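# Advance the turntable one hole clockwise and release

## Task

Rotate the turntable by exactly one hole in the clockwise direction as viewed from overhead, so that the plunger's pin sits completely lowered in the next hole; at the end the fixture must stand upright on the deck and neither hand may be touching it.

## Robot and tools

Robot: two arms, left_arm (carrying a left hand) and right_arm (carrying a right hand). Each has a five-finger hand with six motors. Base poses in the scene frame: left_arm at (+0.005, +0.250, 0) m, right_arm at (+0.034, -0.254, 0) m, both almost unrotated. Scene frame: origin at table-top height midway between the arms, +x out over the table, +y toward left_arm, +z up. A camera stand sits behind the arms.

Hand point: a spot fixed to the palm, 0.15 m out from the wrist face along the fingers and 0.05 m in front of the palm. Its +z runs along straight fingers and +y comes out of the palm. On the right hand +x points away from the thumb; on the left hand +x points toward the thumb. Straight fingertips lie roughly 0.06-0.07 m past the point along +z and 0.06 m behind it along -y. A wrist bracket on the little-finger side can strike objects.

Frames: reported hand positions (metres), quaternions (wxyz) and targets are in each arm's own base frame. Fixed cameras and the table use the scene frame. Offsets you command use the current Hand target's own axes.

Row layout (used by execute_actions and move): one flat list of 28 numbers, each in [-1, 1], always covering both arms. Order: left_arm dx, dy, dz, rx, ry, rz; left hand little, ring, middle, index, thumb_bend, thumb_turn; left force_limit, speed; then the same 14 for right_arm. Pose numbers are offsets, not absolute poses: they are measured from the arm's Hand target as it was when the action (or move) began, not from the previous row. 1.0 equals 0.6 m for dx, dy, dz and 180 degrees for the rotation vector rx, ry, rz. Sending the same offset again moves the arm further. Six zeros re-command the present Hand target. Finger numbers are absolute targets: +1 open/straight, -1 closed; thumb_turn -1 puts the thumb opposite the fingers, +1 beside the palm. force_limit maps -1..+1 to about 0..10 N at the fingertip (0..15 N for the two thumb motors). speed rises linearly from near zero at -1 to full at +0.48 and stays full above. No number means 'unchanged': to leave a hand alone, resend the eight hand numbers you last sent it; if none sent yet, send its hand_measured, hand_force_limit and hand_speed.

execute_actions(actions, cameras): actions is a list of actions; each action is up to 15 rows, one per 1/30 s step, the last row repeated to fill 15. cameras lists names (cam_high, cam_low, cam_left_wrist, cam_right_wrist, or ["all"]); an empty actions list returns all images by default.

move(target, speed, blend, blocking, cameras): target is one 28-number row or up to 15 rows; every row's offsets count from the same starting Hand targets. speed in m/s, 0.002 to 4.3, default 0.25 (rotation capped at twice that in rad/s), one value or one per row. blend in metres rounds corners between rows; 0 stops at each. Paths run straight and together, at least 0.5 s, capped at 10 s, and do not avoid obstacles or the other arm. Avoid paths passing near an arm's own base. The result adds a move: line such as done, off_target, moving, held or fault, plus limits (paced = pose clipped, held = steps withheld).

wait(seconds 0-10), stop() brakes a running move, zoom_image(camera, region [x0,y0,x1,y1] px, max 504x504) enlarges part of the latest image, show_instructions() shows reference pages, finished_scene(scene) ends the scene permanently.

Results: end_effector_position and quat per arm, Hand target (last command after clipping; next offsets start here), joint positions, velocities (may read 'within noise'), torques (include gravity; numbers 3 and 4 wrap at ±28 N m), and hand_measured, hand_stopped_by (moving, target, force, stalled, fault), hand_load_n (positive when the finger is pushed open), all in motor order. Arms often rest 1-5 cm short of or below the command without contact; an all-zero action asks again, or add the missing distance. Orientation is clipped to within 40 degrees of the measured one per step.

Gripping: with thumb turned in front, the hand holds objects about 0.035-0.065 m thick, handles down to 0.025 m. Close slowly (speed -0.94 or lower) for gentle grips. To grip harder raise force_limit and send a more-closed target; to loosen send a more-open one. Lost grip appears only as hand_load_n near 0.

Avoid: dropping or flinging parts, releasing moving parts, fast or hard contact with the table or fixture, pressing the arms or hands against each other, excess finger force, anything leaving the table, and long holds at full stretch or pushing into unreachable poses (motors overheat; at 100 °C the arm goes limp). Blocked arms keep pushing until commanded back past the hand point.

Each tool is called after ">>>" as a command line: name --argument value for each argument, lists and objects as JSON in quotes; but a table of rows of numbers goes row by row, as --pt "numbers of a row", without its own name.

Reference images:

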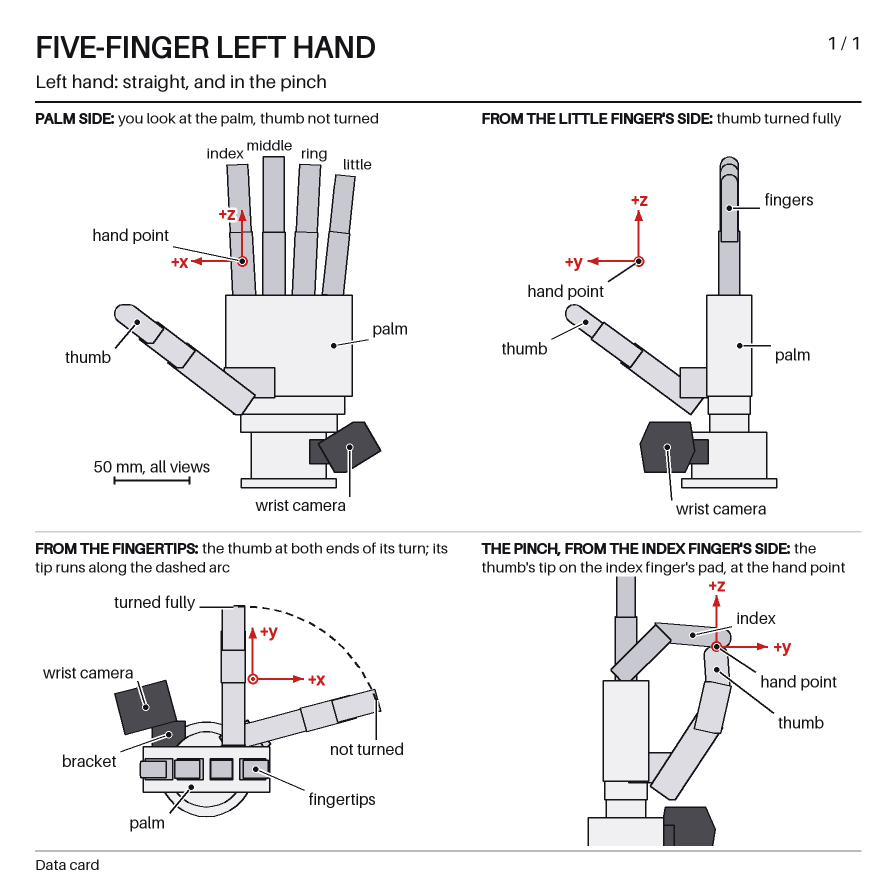

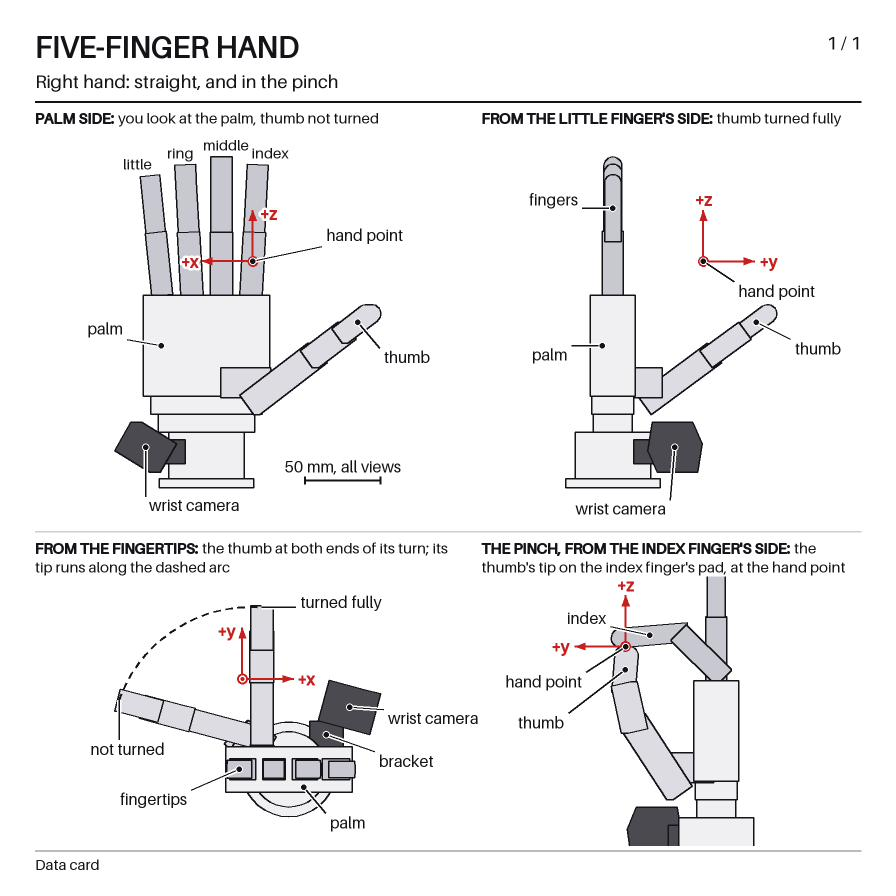

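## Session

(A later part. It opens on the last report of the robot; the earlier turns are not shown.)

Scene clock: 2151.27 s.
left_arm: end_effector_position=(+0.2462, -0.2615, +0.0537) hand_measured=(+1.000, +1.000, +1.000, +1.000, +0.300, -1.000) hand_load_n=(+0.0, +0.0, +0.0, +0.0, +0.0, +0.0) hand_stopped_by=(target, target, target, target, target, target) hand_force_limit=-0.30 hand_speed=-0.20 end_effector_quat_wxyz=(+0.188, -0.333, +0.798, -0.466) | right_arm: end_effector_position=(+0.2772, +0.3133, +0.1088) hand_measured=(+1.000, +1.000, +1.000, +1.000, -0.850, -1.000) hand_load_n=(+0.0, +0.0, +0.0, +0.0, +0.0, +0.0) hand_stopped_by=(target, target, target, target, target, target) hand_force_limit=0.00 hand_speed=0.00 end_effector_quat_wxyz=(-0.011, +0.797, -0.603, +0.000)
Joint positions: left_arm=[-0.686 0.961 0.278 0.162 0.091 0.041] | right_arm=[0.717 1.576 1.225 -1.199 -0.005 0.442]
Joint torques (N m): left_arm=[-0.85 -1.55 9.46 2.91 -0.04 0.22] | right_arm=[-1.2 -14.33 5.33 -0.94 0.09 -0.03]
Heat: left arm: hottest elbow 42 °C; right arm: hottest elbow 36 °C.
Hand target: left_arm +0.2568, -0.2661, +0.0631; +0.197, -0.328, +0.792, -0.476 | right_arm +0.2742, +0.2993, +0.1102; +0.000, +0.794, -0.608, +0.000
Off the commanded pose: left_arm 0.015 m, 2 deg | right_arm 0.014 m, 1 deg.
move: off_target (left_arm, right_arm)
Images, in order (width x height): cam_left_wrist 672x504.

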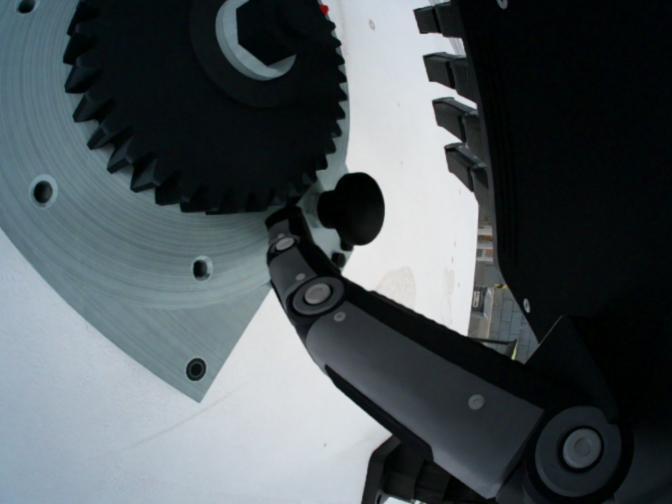

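>>> move --pt "0 -0.1177 -0.0626 0 0 0 1 1 1 1 0.3 -1 -0.3 -0.2 0 0 0 0 0 0 1 1 1 1 -0.85 -1 0 0" --pt "-0.0033 -0.013 -0.0015 0 0 0 1 1 1 1 0.3 -1 -0.3 -0.2 0 0 0 0 0 0 1 1 1 1 -0.85 -1 0 0" --speed 0.12 --cameras '["cam_left_wrist"]'

>>> zoom_image --camera "cam_left_wrist" --region '[220, 120, 400, 300]'

Scene clock: 2174.73 s.
left_arm: end_effector_position=(+0.2530, -0.2667, +0.0727) hand_measured=(+1.000, +1.000, +1.000, +1.000, +0.302, -1.000) hand_load_n=(+0.0, +0.0, +0.0, +0.0, +5.5, +0.0) hand_stopped_by=(target, target, target, target, target, target) hand_force_limit=-0.30 hand_speed=-0.20 end_effector_quat_wxyz=(+0.189, -0.330, +0.795, -0.473) | right_arm: end_effector_position=(+0.2772, +0.3133, +0.1088) hand_measured=(+1.000, +1.000, +1.000, +1.000, -0.850, -1.000) hand_load_n=(+0.0, +0.0, +0.0, +0.0, +0.0, +0.0) hand_stopped_by=(target, target, target, target, target, target) hand_force_limit=0.00 hand_speed=0.00 end_effector_quat_wxyz=(-0.011, +0.797, -0.603, +0.000)
Joint positions: left_arm=[-0.679 0.934 0.317 0.113 0.105 0.044] | right_arm=[0.717 1.576 1.225 -1.199 -0.005 0.442]
Joint torques (N m): left_arm=[-0.97 0.03 8.39 3.73 -0.33 0.22] | right_arm=[-1.26 -14.39 5.34 -0.94 0.09 -0.03]
Heat: left arm: hottest elbow 41 °C; right arm: hottest elbow 36 °C.
Hand target: left_arm +0.2601, -0.2668, +0.0702; +0.197, -0.328, +0.792, -0.475 | right_arm +0.2742, +0.2993, +0.1102; +0.000, +0.794, -0.608, +0.000
Off the commanded pose: left_arm 0.008 m, 1 deg | right_arm 0.014 m, 1 deg.
move: off_target (right_arm)
Images, in order (width x height): cam_left_wrist 672x504.

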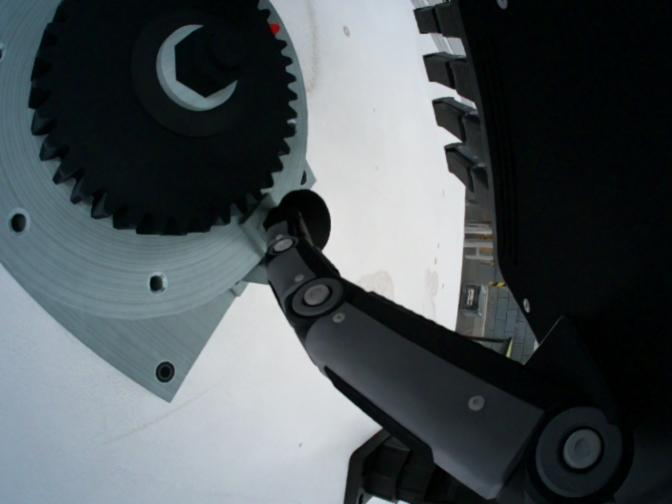

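Scaled by 2.800 from the camera's 672x504 image, which has a finer 960x720 frame.

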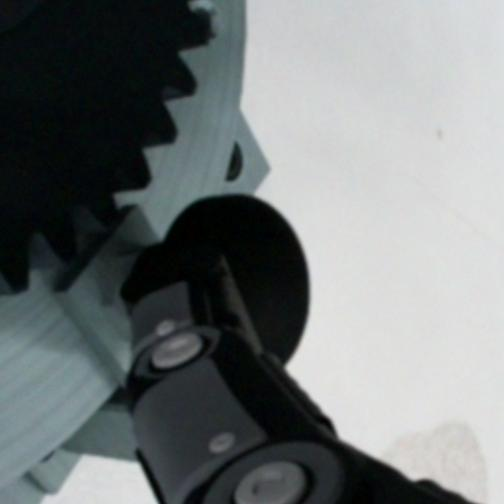

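>>> move --pt "0.005 -0.0725 -0.0478 0 0 0 1 1 1 1 0.3 -1 -0.3 -0.2 0 0 0 0 0 0 1 1 1 1 -0.85 -1 0 0" --pt "0.005 0.0158 -0.0008 0 0 0 1 1 1 1 0.3 -1 -0.3 -0.2 0 0 0 0 0 0 1 1 1 1 -0.85 -1 0 0" --speed 0.12 --cameras '["cam_left_wrist"]'

>>> zoom_image --camera "cam_left_wrist" --region '[220, 120, 400, 300]'

Scene clock: 2193.90 s.
left_arm: end_effector_position=(+0.2523, -0.2633, +0.0607) hand_measured=(+1.000, +1.000, +1.000, +1.000, +0.300, -1.000) hand_load_n=(+0.0, +0.0, +0.0, +0.0, +2.0, +0.5) hand_stopped_by=(target, target, target, target, target, target) hand_force_limit=-0.30 hand_speed=-0.20 end_effector_quat_wxyz=(+0.192, -0.333, +0.795, -0.469) | right_arm: end_effector_position=(+0.2772, +0.3133, +0.1088) hand_measured=(+1.000, +1.000, +1.000, +1.000, -0.850, -1.000) hand_load_n=(+0.0, +0.0, +0.0, +0.0, +0.0, +0.0) hand_stopped_by=(target, target, target, target, target, target) hand_force_limit=0.00 hand_speed=0.00 end_effector_quat_wxyz=(-0.011, +0.797, -0.603, +0.000)
Joint positions: left_arm=[-0.679 0.96 0.295 0.154 0.093 0.044] | right_arm=[0.717 1.576 1.225 -1.199 -0.005 0.442]
Joint torques (N m): left_arm=[-0.44 -1.73 7.97 3.43 -0.27 0.09] | right_arm=[-1.26 -14.33 5.37 -0.9 0.09 -0.02]
Heat: left arm: hottest elbow 40 °C; right arm: hottest elbow 36 °C.
Hand target: left_arm +0.2545, -0.2654, +0.0621; +0.197, -0.328, +0.792, -0.475 | right_arm +0.2742, +0.2993, +0.1102; +0.000, +0.794, -0.608, +0.000
Off the commanded pose: left_arm 0.003 m, 1 deg | right_arm 0.014 m, 1 deg.
move: off_target (right_arm)
Images, in order (width x height): cam_left_wrist 672x504.

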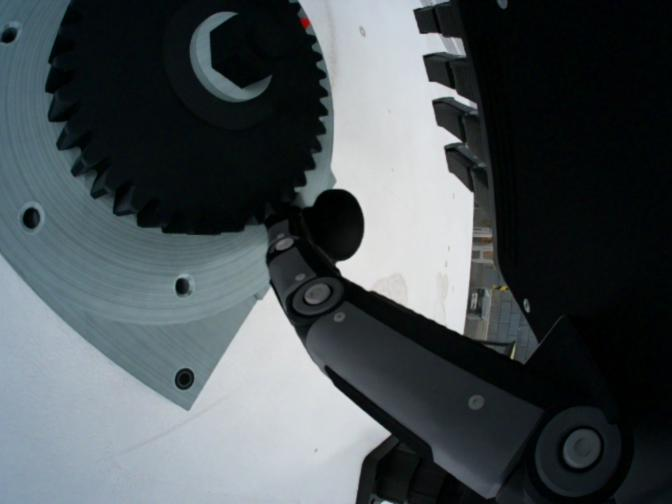

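Scaled by 2.800 from the camera's 672x504 image, which has a finer 960x720 frame.

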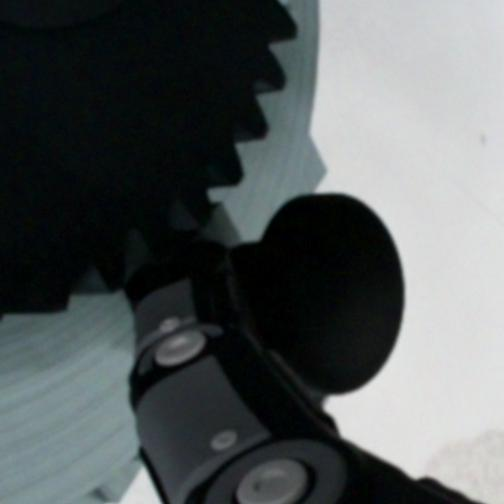

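>>> move --target '[0,0,0,0,0,0,1,1,-0.4,-0.4,0.3,-1,-0.3,-0.92,0,0,0,0,0,0,1,1,1,1,-0.85,-1,0,0]' --speed 0.08 --cameras '["cam_left_wrist"]'

>>> zoom_image --camera "cam_left_wrist" --region '[220, 120, 400, 300]'

Scene clock: 2207.90 s.
left_arm: end_effector_position=(+0.2526, -0.2635, +0.0602) hand_measured=(+1.000, +1.000, -0.008, -0.030, +0.300, -1.000) hand_load_n=(+0.0, +0.0, +0.0, +4.0, +3.0, +0.0) hand_stopped_by=(target, target, force, force, target, target) hand_force_limit=-0.30 hand_speed=-0.92 end_effector_quat_wxyz=(+0.193, -0.333, +0.795, -0.470) | right_arm: end_effector_position=(+0.2772, +0.3133, +0.1088) hand_measured=(+1.000, +1.000, +1.000, +1.000, -0.850, -1.000) hand_load_n=(+0.0, +0.5, +0.5, +0.0, +0.0, +0.0) hand_stopped_by=(target, target, target, target, target, target) hand_force_limit=0.00 hand_speed=0.00 end_effector_quat_wxyz=(-0.011, +0.797, -0.603, +0.000)
Joint positions: left_arm=[-0.679 0.963 0.292 0.162 0.093 0.044] | right_arm=[0.717 1.576 1.225 -1.199 -0.005 0.442]
Joint torques (N m): left_arm=[-0.5 -2.14 8.38 3.32 -0.24 0.14] | right_arm=[-1.26 -14.45 5.33 -0.92 0.09 -0.03]
Heat: left arm: hottest elbow 40 °C; right arm: hottest elbow 36 °C.
Hand target: left_arm +0.2545, -0.2654, +0.0621; +0.197, -0.328, +0.792, -0.475 | right_arm +0.2742, +0.2993, +0.1102; +0.000, +0.794, -0.608, +0.000
Off the commanded pose: left_arm 0.003 m, 1 deg | right_arm 0.014 m, 1 deg.
move: off_target (right_arm)
Images, in order (width x height): cam_left_wrist 672x504.

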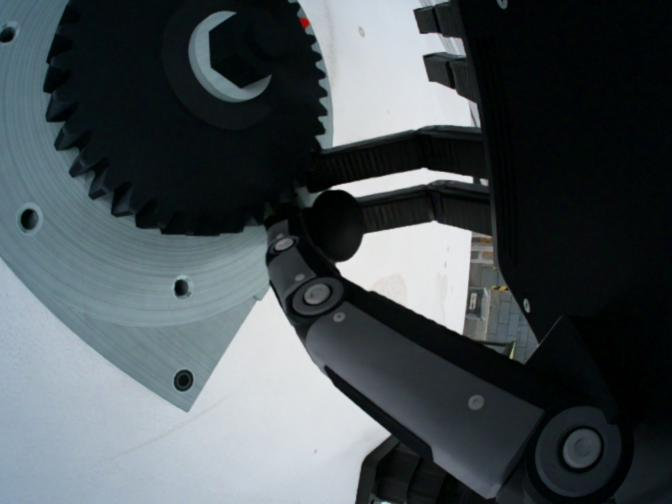

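Scaled by 2.800 from the camera's 672x504 image, which has a finer 960x720 frame.

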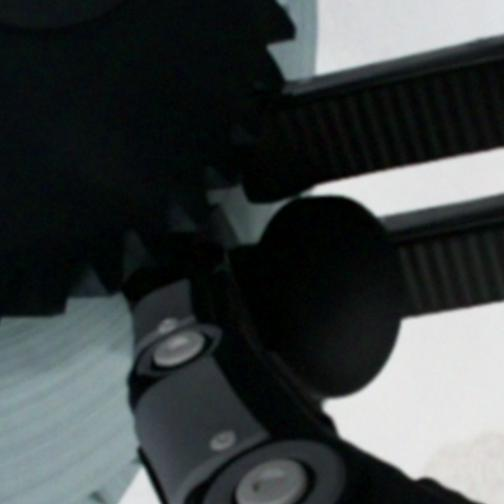

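>>> move --target '[0,0,0,0,0,0,1,1,-0.4,-0.5,-0.4,-1,0.4,-0.92,0,0,0,0,0,0,1,1,1,1,-0.85,-1,0,0]' --speed 0.08 --cameras '["cam_left_wrist"]'

>>> zoom_image --camera "cam_left_wrist" --region '[220, 120, 400, 300]'

Scene clock: 2221.13 s.
left_arm: end_effector_position=(+0.2527, -0.2636, +0.0599) hand_measured=(+1.000, +1.000, -0.008, -0.042, +0.266, -1.000) hand_load_n=(+0.0, +0.0, +1.0, +10.0, +9.5, -0.5) hand_stopped_by=(target, target, force, force, force, target) hand_force_limit=0.40 hand_speed=-0.92 end_effector_quat_wxyz=(+0.192, -0.333, +0.795, -0.470) | right_arm: end_effector_position=(+0.2772, +0.3133, +0.1088) hand_measured=(+1.000, +1.000, +1.000, +1.000, -0.850, -1.000) hand_load_n=(+0.0, +0.5, +0.5, +0.0, +0.0, +0.0) hand_stopped_by=(target, target, target, target, target, target) hand_force_limit=0.00 hand_speed=0.00 end_effector_quat_wxyz=(-0.011, +0.797, -0.603, +0.000)
Joint positions: left_arm=[-0.679 0.965 0.292 0.164 0.093 0.044] | right_arm=[0.717 1.576 1.225 -1.199 -0.005 0.442]
Joint torques (N m): left_arm=[-1.32 -1.61 8.29 3.03 -0.2 0.13] | right_arm=[-1.26 -14.33 5.37 -0.94 0.09 -0.03]
Heat: left arm: hottest elbow 40 °C; right arm: hottest elbow 36 °C.
Hand target: left_arm +0.2545, -0.2655, +0.0622; +0.197, -0.328, +0.792, -0.476 | right_arm +0.2742, +0.2993, +0.1102; +0.000, +0.794, -0.608, +0.000
Off the commanded pose: left_arm 0.003 m, 1 deg | right_arm 0.014 m, 1 deg.
move: off_target (right_arm)
Images, in order (width x height): cam_left_wrist 672x504.

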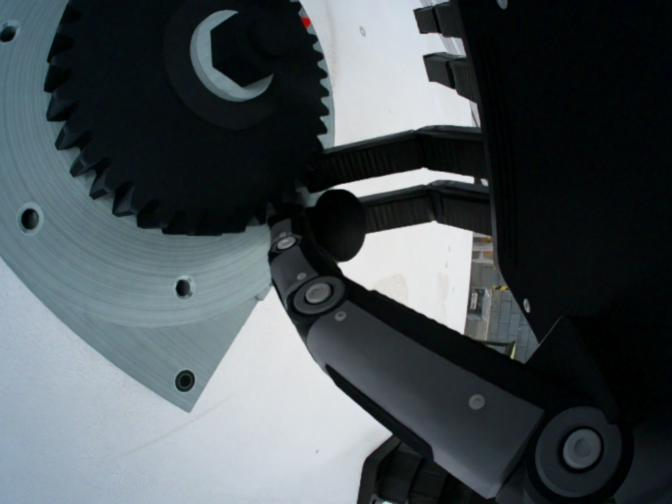

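Scaled by 2.800 from the camera's 672x504 image, which has a finer 960x720 frame.

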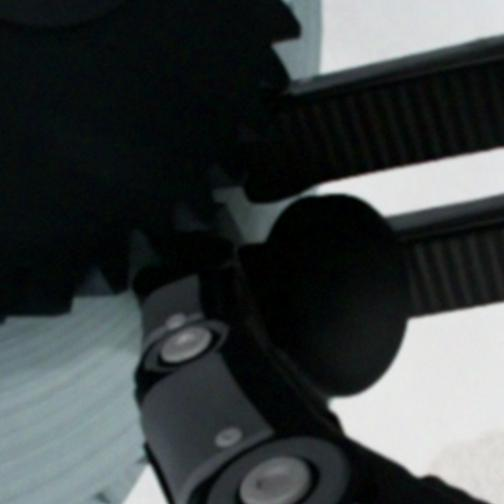

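>>> move --target '[0,-0.0358,-0.0037,0.04,0,0,1,1,-0.4,-0.5,-0.4,-1,0.4,-0.92,0,0,0,0,0,0,1,1,1,1,-0.85,-1,0,0]' --speed 0.04 --cameras '["cam_left_wrist"]'

>>> zoom_image --camera "cam_left_wrist" --region '[220, 120, 400, 300]'

Scene clock: 2233.13 s.
left_arm: end_effector_position=(+0.2524, -0.2635, +0.0596) hand_measured=(+1.000, +1.000, -0.008, -0.042, +0.266, -1.000) hand_load_n=(+0.0, +0.0, +0.0, +11.0, +6.0, -0.5) hand_stopped_by=(target, target, force, force, force, target) hand_force_limit=0.40 hand_speed=-0.92 end_effector_quat_wxyz=(+0.206, -0.325, +0.779, -0.495) | right_arm: end_effector_position=(+0.2772, +0.3133, +0.1088) hand_measured=(+1.000, +1.000, +1.000, +1.000, -0.850, -1.000) hand_load_n=(+0.0, +0.5, +0.0, +0.0, +0.0, +0.0) hand_stopped_by=(target, target, target, target, target, target) hand_force_limit=0.00 hand_speed=0.00 end_effector_quat_wxyz=(-0.011, +0.797, -0.603, +0.000)
Joint positions: left_arm=[-0.679 0.964 0.244 0.279 0.094 0.044] | right_arm=[0.717 1.576 1.225 -1.199 -0.005 0.442]
Joint torques (N m): left_arm=[-1.49 -4.13 8.91 3.84 0.11 0.02] | right_arm=[-1.2 -14.39 5.37 -0.94 0.09 -0.02]
Heat: left arm: hottest elbow 40 °C; right arm: hottest elbow 35 °C.
Hand target: left_arm +0.2603, -0.2712, +0.0822; +0.218, -0.315, +0.761, -0.524 | right_arm +0.2742, +0.2993, +0.1102; +0.000, +0.794, -0.608, +0.000
Off the commanded pose: left_arm 0.025 m, 4 deg | right_arm 0.014 m, 1 deg.
move: off_target (left_arm, right_arm)
Images, in order (width x height): cam_left_wrist 672x504.

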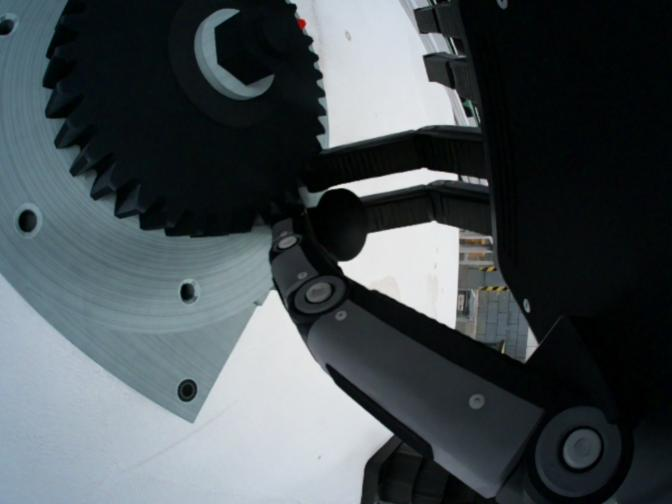

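Scaled by 2.800 from the camera's 672x504 image, which has a finer 960x720 frame.

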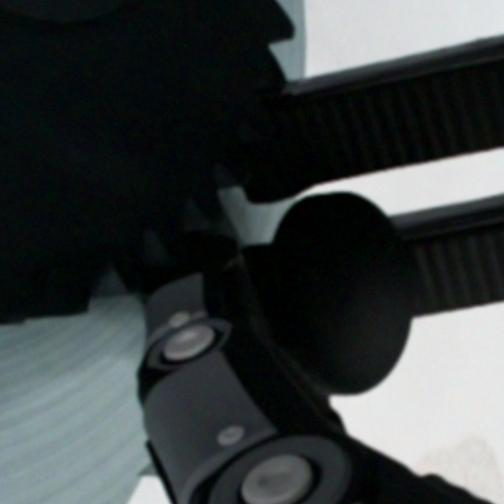

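>>> move --target '[0,-0.0345,-0.006,0.0,0,0,1,1,-0.4,-0.5,-0.4,-1,0.4,-0.92,0,0,0,0,0,0,1,1,1,1,-0.85,-1,0,0]' --speed 0.04 --cameras '["cam_left_wrist"]'

>>> zoom_image --camera "cam_left_wrist" --region '[220, 120, 400, 300]'

Scene clock: 2241.03 s.
left_arm: end_effector_position=(+0.2467, -0.2595, +0.0599) hand_measured=(+1.000, +1.000, -0.008, -0.042, +0.266, -1.000) hand_load_n=(+0.0, +0.0, +7.0, +12.0, +7.0, -1.5) hand_stopped_by=(target, target, force, force, force, target) hand_force_limit=0.40 hand_speed=-0.92 end_effector_quat_wxyz=(+0.201, -0.326, +0.784, -0.488) | right_arm: end_effector_position=(+0.2758, +0.3122, +0.1089) hand_measured=(+1.000, +1.000, +1.000, +1.000, -0.850, -1.000) hand_load_n=(+0.0, +0.0, +0.0, +0.0, +0.0, +0.0) hand_stopped_by=(target, target, target, target, target, target) hand_force_limit=0.00 hand_speed=0.00 end_effector_quat_wxyz=(-0.010, +0.797, -0.603, +0.000)
Joint positions: left_arm=[-0.679 0.929 0.243 0.225 0.096 0.044] | right_arm=[0.717 1.572 1.221 -1.199 -0.005 0.442]
Joint torques (N m): left_arm=[-0.91 -5.36 12.26 2.35 -0.12 0.01] | right_arm=[-1.2 -13.98 5.64 -0.92 0.1 -0.03]
Heat: left arm: hottest elbow 39 °C; right arm: hottest elbow 35 °C.
Hand target: left_arm +0.2631, -0.2740, +0.1027; +0.218, -0.315, +0.761, -0.524 | right_arm +0.2742, +0.2992, +0.1102; +0.000, +0.794, -0.608, +0.000
Off the commanded pose: left_arm 0.048 m, 5 deg | right_arm 0.013 m, 1 deg.
move: off_target (left_arm, right_arm)
Images, in order (width x height): cam_left_wrist 672x504.

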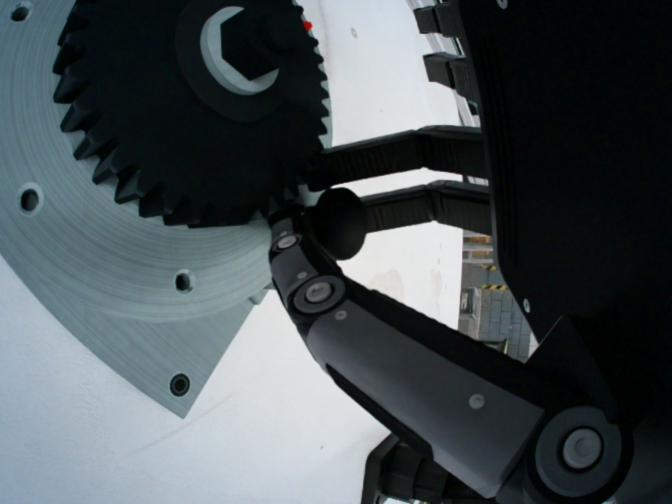

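Scaled by 2.800 from the camera's 672x504 image, which has a finer 960x720 frame.

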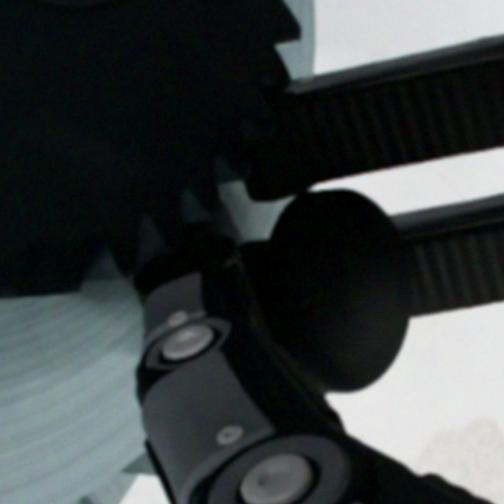

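>>> move --target '[0.0,0,0.033,0.0,0,0,1,1,-0.4,-0.5,-0.4,-1,0.4,-0.92,0,-0.06,-0.05,0,0,0,1,1,1,1,-0.85,-1,0,0]' --speed 0.05 --cameras '["cam_left_wrist"]'

>>> zoom_image --camera "cam_left_wrist" --region '[220, 120, 400, 300]'

Scene clock: 2284.70 s.
left_arm: end_effector_position=(+0.2484, -0.2608, +0.0568) hand_measured=(+1.000, +1.000, -0.008, -0.044, +0.264, -1.000) hand_load_n=(+0.0, +0.0, -0.5, +0.0, +1.5, +0.0) hand_stopped_by=(target, target, force, force, force, target) hand_force_limit=0.40 hand_speed=-0.92 end_effector_quat_wxyz=(+0.201, -0.327, +0.784, -0.488) | right_arm: end_effector_position=(+0.2914, +0.2999, +0.1278) hand_measured=(+1.000, +1.000, +1.000, +1.000, -0.850, -1.000) hand_load_n=(+0.0, +0.0, +0.0, +0.0, +0.0, +0.0) hand_stopped_by=(target, target, target, target, target, target) hand_force_limit=0.00 hand_speed=0.00 end_effector_quat_wxyz=(+0.016, +0.794, -0.608, -0.004)
Joint positions: left_arm=[-0.679 0.952 0.243 0.247 0.096 0.044] | right_arm=[0.675 1.602 1.303 -1.305 0 0.412]
Joint torques (N m): left_arm=[-1.55 -0.56 13.96 3.78 -0.23 0.02] | right_arm=[-0.5 -12.57 10.32 -0.54 -0.05 -0.05]
Heat: left arm: hottest elbow 41 °C; right arm: hottest elbow 35 °C.
Hand target: left_arm +0.2762, -0.2870, +0.0956; +0.218, -0.315, +0.761, -0.524 | right_arm +0.3091, +0.3086, +0.1403; +0.000, +0.794, -0.608, +0.001
Off the commanded pose: left_arm 0.055 m, 5 deg | right_arm 0.023 m, 2 deg.
move: off_target (left_arm, right_arm)
Images, in order (width x height): cam_left_wrist 672x504.

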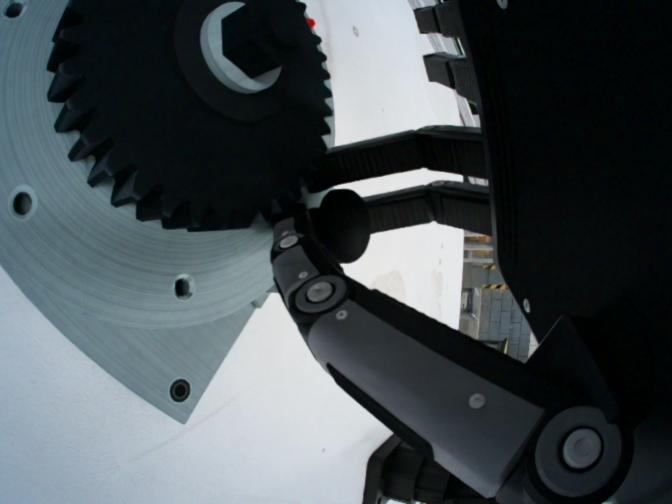

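Scaled by 2.800 from the camera's 672x504 image, which has a finer 960x720 frame.

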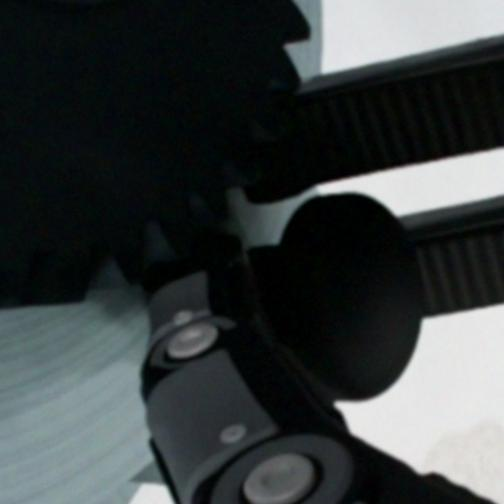

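>>> execute_actions --actions '[]'

Scene clock: 2410.33 s.
left_arm: end_effector_position=(+0.2484, -0.2608, +0.0568) hand_measured=(+1.000, +1.000, -0.008, -0.044, +0.264, -1.000) hand_load_n=(+0.0, +0.0, +0.0, +0.0, +2.0, +0.5) hand_stopped_by=(target, target, force, force, force, target) hand_force_limit=0.40 hand_speed=-0.92 end_effector_quat_wxyz=(+0.201, -0.327, +0.784, -0.488) | right_arm: end_effector_position=(+0.2914, +0.2999, +0.1278) hand_measured=(+1.000, +1.000, +1.000, +1.000, -0.850, -1.000) hand_load_n=(+0.0, +0.0, +0.0, +0.0, +0.0, +0.0) hand_stopped_by=(target, target, target, target, target, target) hand_force_limit=0.00 hand_speed=0.00 end_effector_quat_wxyz=(+0.016, +0.794, -0.608, -0.004)
Joint positions: left_arm=[-0.679 0.952 0.243 0.247 0.096 0.044] | right_arm=[0.675 1.602 1.303 -1.305 0 0.411]
Joint velocities: within noise
Joint torques (N m): left_arm=[-1.44 -1.32 13.98 3.84 -0.23 -0.03] | right_arm=[-0.62 -12.22 10.29 -0.47 -0.05 -0.05]
Heat: left arm: hottest elbow 46 °C; right arm: hottest elbow 46 °C.
Hand target: left_arm +0.2762, -0.2870, +0.0956; +0.218, -0.315, +0.761, -0.524 | right_arm +0.3091, +0.3087, +0.1404; +0.000, +0.794, -0.608, +0.001
Off the commanded pose: left_arm 0.055 m, 5 deg | right_arm 0.023 m, 2 deg.

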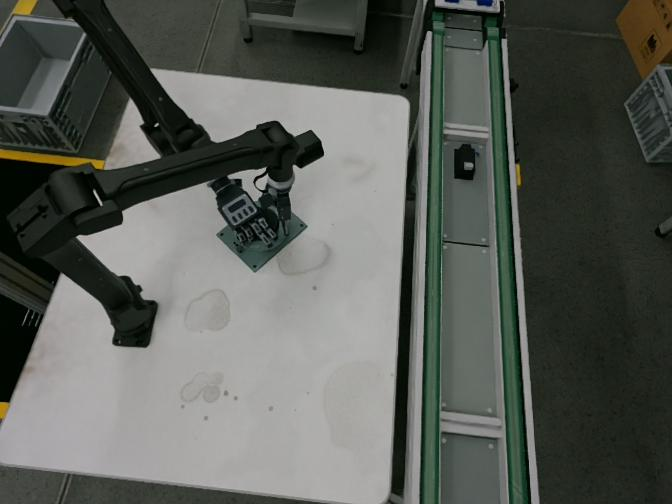

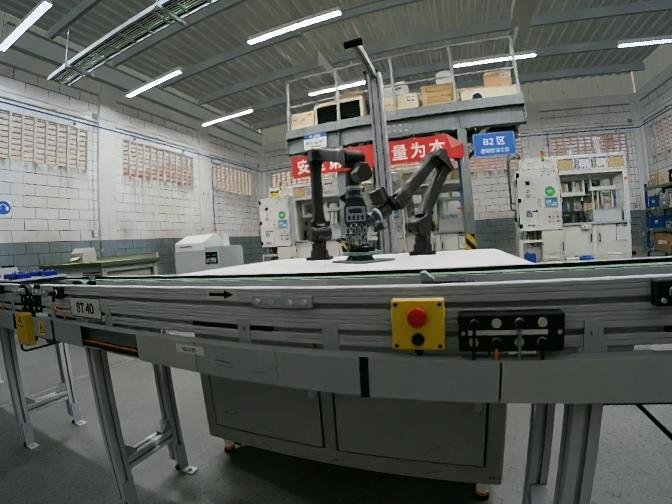

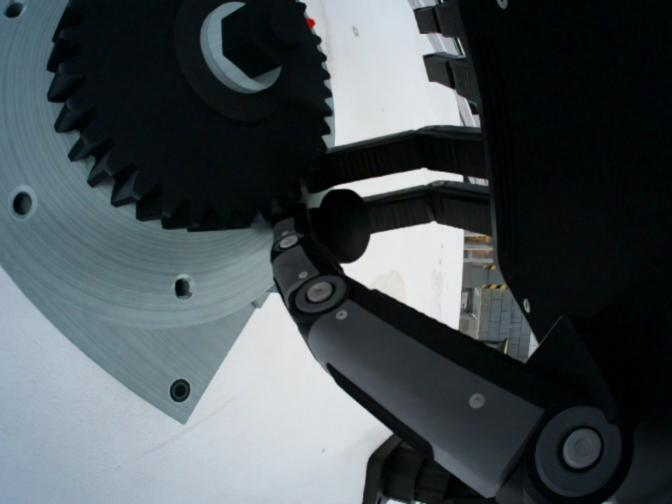

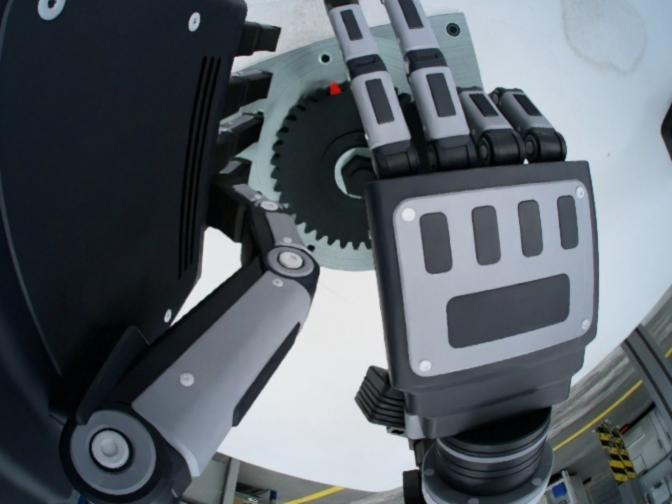

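>>> zoom_image --camera "cam_left_wrist" --region '[230, 130, 430, 300]'

>>> zoom_image --camera "cam_right_wrist" --region '[200, 120, 380, 300]'

Scaled by 2.520 from the camera's 672x504 image, which has a finer 960x720 frame.

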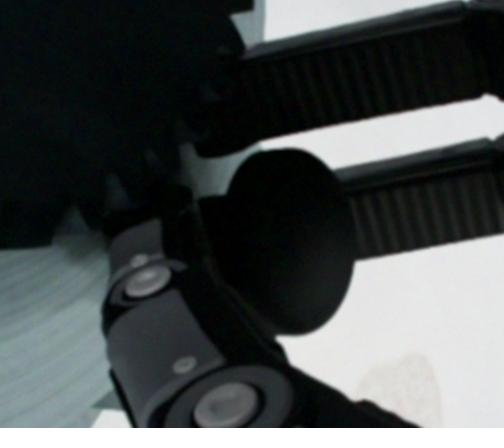

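Scaled by 2.800 from the camera's 672x504 image, which has a finer 960x720 frame.

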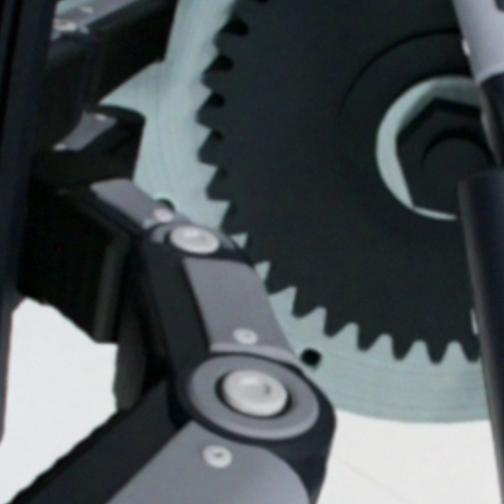

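>>> execute_actions --actions '[[[0,0,0,0,0,0,1,1,-0.4,-0.5,-0.6,-1,1,-0.9,0,0,0,0,0,0,1,1,1,1,-0.85,-1,0,0]]]' --cameras '["cam_left_wrist"]'

>>> wait --seconds 5 --cameras '["cam_left_wrist"]'

Scene clock: 2438.83 s.
left_arm: end_effector_position=(+0.2483, -0.2608, +0.0563) hand_measured=(+1.000, +1.000, -0.008, -0.044, +0.204, -1.000) hand_load_n=(+0.0, +0.0, +1.5, +0.0, +14.5, -0.5) hand_stopped_by=(target, target, force, force, force, target) hand_force_limit=1.00 hand_speed=-0.90 end_effector_quat_wxyz=(+0.201, -0.327, +0.785, -0.487) | right_arm: end_effector_position=(+0.2914, +0.2999, +0.1278) hand_measured=(+1.000, +1.000, +1.000, +1.000, -0.850, -1.000) hand_load_n=(+0.0, +0.0, +0.0, +0.0, +0.0, +0.0) hand_stopped_by=(target, target, target, target, target, target) hand_force_limit=0.00 hand_speed=0.00 end_effector_quat_wxyz=(+0.016, +0.794, -0.608, -0.004)
Joint positions: left_arm=[-0.679 0.954 0.243 0.247 0.096 0.044] | right_arm=[0.675 1.602 1.303 -1.305 0 0.411]
Joint torques (N m): left_arm=[-2.08 -1.79 14 3.66 -0.24 0.01] | right_arm=[-0.67 -12.34 10.3 -0.46 -0.05 -0.05]
Heat: left arm: hottest elbow 47 °C; right arm: hottest elbow 46 °C.
Hand target: left_arm +0.2762, -0.2870, +0.0956; +0.218, -0.315, +0.761, -0.524 | right_arm +0.3091, +0.3087, +0.1404; +0.000, +0.794, -0.608, +0.001
Off the commanded pose: left_arm 0.055 m, 6 deg | right_arm 0.023 m, 2 deg.
Step readings (end_effector_position of left_arm | right_arm):
0: (+0.2484, -0.2608, +0.0568) | (+0.2914, +0.2999, +0.1278)
1: (+0.2484, -0.2608, +0.0568) | (+0.2914, +0.2999, +0.1278)
2: (+0.2484, -0.2608, +0.0568) | (+0.2914, +0.2999, +0.1278)
4: (+0.2484, -0.2608, +0.0566) | (+0.2914, +0.2999, +0.1278)
8: (+0.2483, -0.2608, +0.0563) | (+0.2914, +0.2999, +0.1278)
15: (+0.2483, -0.2608, +0.0563) | (+0.2914, +0.2999, +0.1278)
Images, in order (width x height): cam_left_wrist 672x504.

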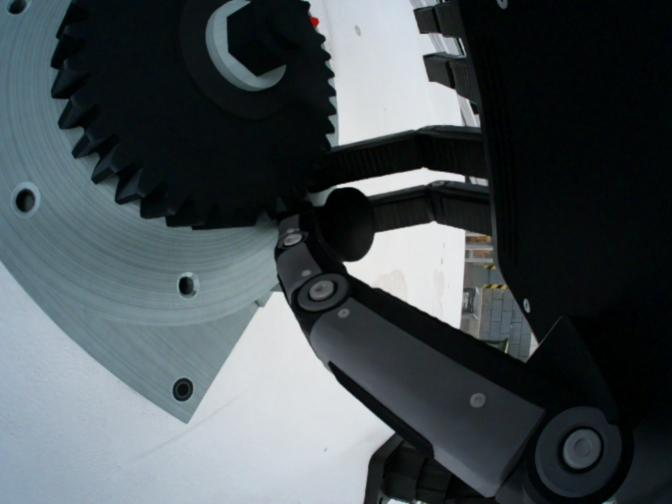

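Scene clock: 2443.83 s.
left_arm: end_effector_position=(+0.2483, -0.2608, +0.0563) hand_measured=(+1.000, +1.000, -0.008, -0.044, +0.204, -1.000) hand_load_n=(+0.0, +0.0, +2.0, +0.0, +14.5, +0.0) hand_stopped_by=(target, target, force, force, force, target) hand_force_limit=1.00 hand_speed=-0.90 end_effector_quat_wxyz=(+0.201, -0.327, +0.785, -0.487) | right_arm: end_effector_position=(+0.2914, +0.2999, +0.1278) hand_measured=(+1.000, +1.000, +1.000, +1.000, -0.850, -1.000) hand_load_n=(+0.0, +0.0, +0.0, +0.0, +0.0, +0.0) hand_stopped_by=(target, target, target, target, target, target) hand_force_limit=0.00 hand_speed=0.00 end_effector_quat_wxyz=(+0.016, +0.794, -0.608, -0.004)
Joint positions: left_arm=[-0.679 0.954 0.243 0.247 0.096 0.044] | right_arm=[0.675 1.602 1.303 -1.305 0 0.411]
Joint torques (N m): left_arm=[-1.79 -1.38 14.05 3.67 -0.29 0.05] | right_arm=[-0.56 -12.28 10.3 -0.47 -0.05 -0.05]
Heat: left arm: hottest elbow 47 °C; right arm: hottest elbow 46 °C.
Hand target: left_arm +0.2762, -0.2870, +0.0956; +0.218, -0.315, +0.761, -0.524 | right_arm +0.3091, +0.3087, +0.1404; +0.000, +0.794, -0.608, +0.001
Off the commanded pose: left_arm 0.055 m, 6 deg | right_arm 0.023 m, 2 deg.
wait: 5.00 s; at rest by 0.17 s
Images, in order (width x height): cam_left_wrist 672x504.

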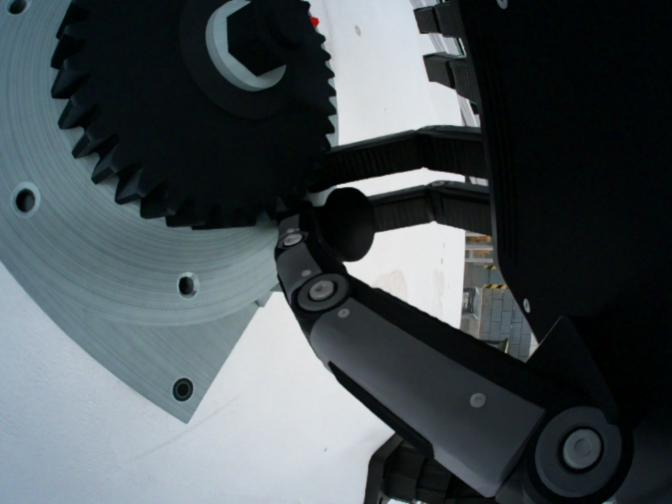

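>>> zoom_image --camera "cam_left_wrist" --region '[260, 160, 400, 280]'

Scaled by 3.600 from the camera's 672x504 image, which has a finer 960x720 frame.

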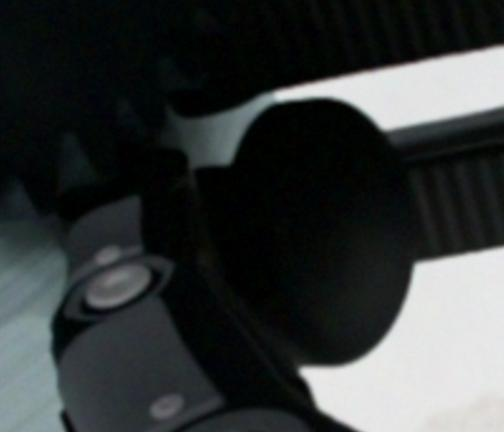

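>>> execute_actions --actions '[[[0,0,0,0,0,0,1,1,-0.4,-0.5,0.4,-1,1,-0.8,0,0,0,0,0,0,1,1,1,1,-0.85,-1,0,0]]]' --cameras '["cam_left_wrist"]'

Scene clock: 2481.33 s.
left_arm: end_effector_position=(+0.2495, -0.2620, +0.0584) hand_measured=(+1.000, +1.000, -0.008, -0.044, +0.400, -1.000) hand_load_n=(+0.0, +0.0, -0.5, +0.0, +0.0, +0.0) hand_stopped_by=(target, target, force, force, target, target) hand_force_limit=1.00 hand_speed=-0.80 end_effector_quat_wxyz=(+0.202, -0.326, +0.782, -0.491) | right_arm: end_effector_position=(+0.2914, +0.2999, +0.1278) hand_measured=(+1.000, +1.000, +1.000, +1.000, -0.850, -1.000) hand_load_n=(+0.0, +0.0, +0.0, +0.0, +0.0, +0.0) hand_stopped_by=(target, target, target, target, target, target) hand_force_limit=0.00 hand_speed=0.00 end_effector_quat_wxyz=(+0.016, +0.794, -0.608, -0.004)
Joint positions: left_arm=[-0.679 0.954 0.243 0.257 0.096 0.043] | right_arm=[0.675 1.602 1.303 -1.305 0 0.411]
Joint torques (N m): left_arm=[-0.97 -0.67 14.05 3.23 -0.23 -0.02] | right_arm=[-0.5 -12.34 10.29 -0.47 -0.04 -0.04]
Heat: left arm: hottest elbow 47 °C; right arm: hottest elbow 47 °C.
Hand target: left_arm +0.2761, -0.2871, +0.0956; +0.218, -0.315, +0.761, -0.524 | right_arm +0.3091, +0.3087, +0.1404; +0.000, +0.794, -0.608, +0.001
Off the commanded pose: left_arm 0.052 m, 5 deg | right_arm 0.023 m, 2 deg.
Step readings (end_effector_position of left_arm | right_arm):
0: (+0.2483, -0.2608, +0.0563) | (+0.2914, +0.2999, +0.1278)
1: (+0.2483, -0.2608, +0.0563) | (+0.2914, +0.2999, +0.1278)
2: (+0.2483, -0.2608, +0.0563) | (+0.2914, +0.2999, +0.1278)
4: (+0.2483, -0.2608, +0.0563) | (+0.2914, +0.2999, +0.1278)
8: (+0.2483, -0.2608, +0.0563) | (+0.2914, +0.2999, +0.1278)
15: (+0.2494, -0.2617, +0.0580) | (+0.2914, +0.2999, +0.1278)
Images, in order (width x height): cam_left_wrist 672x504.

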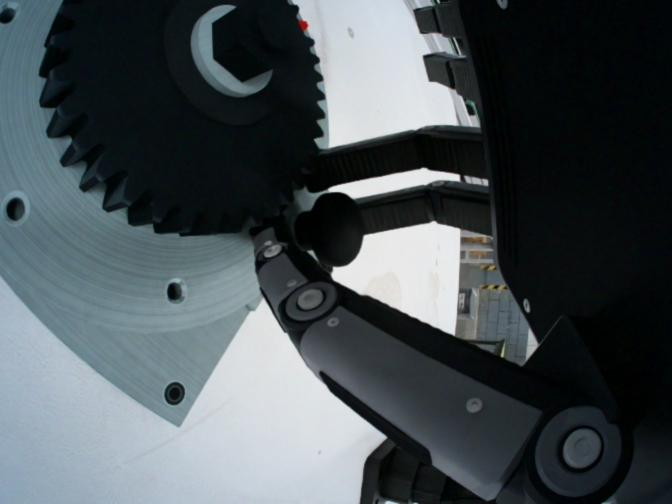

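>>> zoom_image --camera "cam_left_wrist" --region '[240, 160, 400, 300]'

Scaled by 3.150 from the camera's 672x504 image, which has a finer 960x720 frame.

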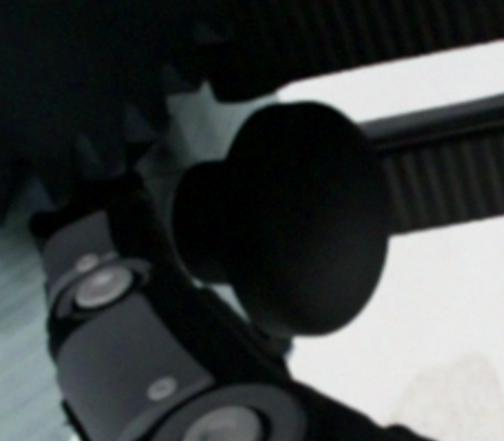

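>>> move --pt "0 -0.078 -0.0297 0 0 0 1 1 1 1 0.6 -1 0.4 0 0 0 0 0 0 0 1 1 1 1 -0.85 -1 0 0" --pt "0.0167 -0.0068 -0.0777 -0.028 0 0 1 1 1 1 0.3 -1 0.4 0 0 0 0 0 0 0 1 1 1 1 -0.85 -1 0 0" --speed 0.1 --cameras '["cam_left_wrist"]'

Scene clock: 2546.17 s.
left_arm: end_effector_position=(+0.2425, -0.2624, +0.1138) hand_measured=(+1.000, +1.000, +1.000, +1.000, +0.300, -1.000) hand_load_n=(+0.0, +0.0, +0.0, +0.0, +0.0, +0.0) hand_stopped_by=(target, target, target, target, target, target) hand_force_limit=0.40 hand_speed=0.00 end_effector_quat_wxyz=(+0.207, -0.324, +0.784, -0.487) | right_arm: end_effector_position=(+0.2914, +0.2999, +0.1278) hand_measured=(+1.000, +1.000, +1.000, +1.000, -0.850, -1.000) hand_load_n=(+0.0, +0.0, +0.0, +0.0, +0.0, +0.0) hand_stopped_by=(target, target, target, target, target, target) hand_force_limit=0.00 hand_speed=0.00 end_effector_quat_wxyz=(+0.016, +0.794, -0.608, -0.004)
Joint positions: left_arm=[-0.711 0.758 0.342 -0.04 0.06 0.039] | right_arm=[0.675 1.602 1.303 -1.305 0 0.411]
Joint torques (N m): left_arm=[-1.73 -1.49 9.46 1.88 -0.24 -0.05] | right_arm=[-0.56 -12.28 10.29 -0.49 -0.05 -0.04]
Heat: left arm: hottest elbow 49 °C; right arm: hottest elbow 47 °C.
Hand target: left_arm +0.2393, -0.2644, +0.1160; +0.203, -0.325, +0.783, -0.490 | right_arm +0.3091, +0.3087, +0.1404; +0.000, +0.794, -0.608, +0.001
Off the commanded pose: left_arm 0.004 m, 1 deg | right_arm 0.023 m, 2 deg.
move: off_target (right_arm)
Images, in order (width x height): cam_left_wrist 672x504.

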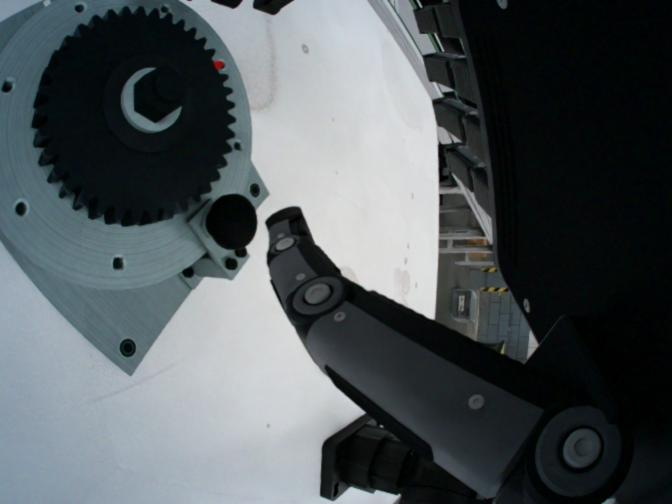

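>>> zoom_image --camera "cam_left_wrist" --region '[130, 160, 330, 310]'

Scaled by 2.520 from the camera's 672x504 image, which has a finer 960x720 frame.

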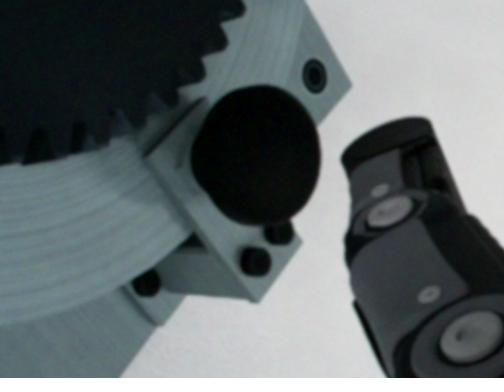

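>>> move --target '[0.002,0.0587,0.0127,0,0,0,1,1,1,1,0.4,-1,0.4,0,0,0,0,0,0,0,1,1,1,1,-0.85,-1,0,0]' --speed 0.08 --cameras '["cam_left_wrist"]'

Scene clock: 2600.30 s.
left_arm: end_effector_position=(+0.2343, -0.2563, +0.0830) hand_measured=(+1.000, +1.000, +1.000, +1.000, +0.400, -1.000) hand_load_n=(+0.0, +0.0, -0.5, +0.0, +0.0, +0.0) hand_stopped_by=(target, target, target, target, target, target) hand_force_limit=0.40 hand_speed=0.00 end_effector_quat_wxyz=(+0.206, -0.324, +0.785, -0.487) | right_arm: end_effector_position=(+0.2914, +0.2999, +0.1278) hand_measured=(+1.000, +1.000, +1.000, +1.000, -0.850, -1.000) hand_load_n=(+0.0, +0.0, +0.0, +0.0, +0.0, +0.0) hand_stopped_by=(target, target, target, target, target, target) hand_force_limit=0.00 hand_speed=0.00 end_effector_quat_wxyz=(+0.016, +0.794, -0.608, -0.004)
Joint positions: left_arm=[-0.715 0.785 0.263 0.065 0.057 0.038] | right_arm=[0.675 1.602 1.303 -1.305 0 0.411]
Joint torques (N m): left_arm=[-1.38 -0.97 8.55 3.11 -0.25 -0.03] | right_arm=[-0.56 -12.22 10.29 -0.46 -0.05 -0.04]
Heat: left arm: hottest elbow 47 °C; right arm: hottest elbow 48 °C.
Hand target: left_arm +0.2325, -0.2594, +0.0812; +0.203, -0.324, +0.783, -0.490 | right_arm +0.3091, +0.3087, +0.1404; +0.000, +0.794, -0.608, +0.001
Off the commanded pose: left_arm 0.004 m, 1 deg | right_arm 0.023 m, 2 deg.
move: off_target (right_arm)
Images, in order (width x height): cam_left_wrist 672x504.

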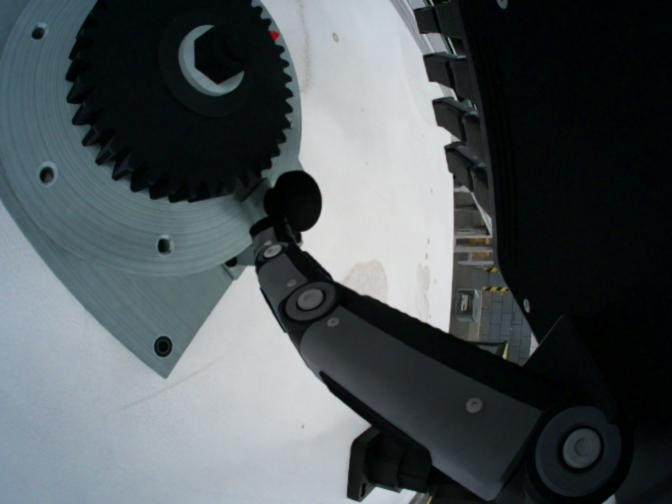

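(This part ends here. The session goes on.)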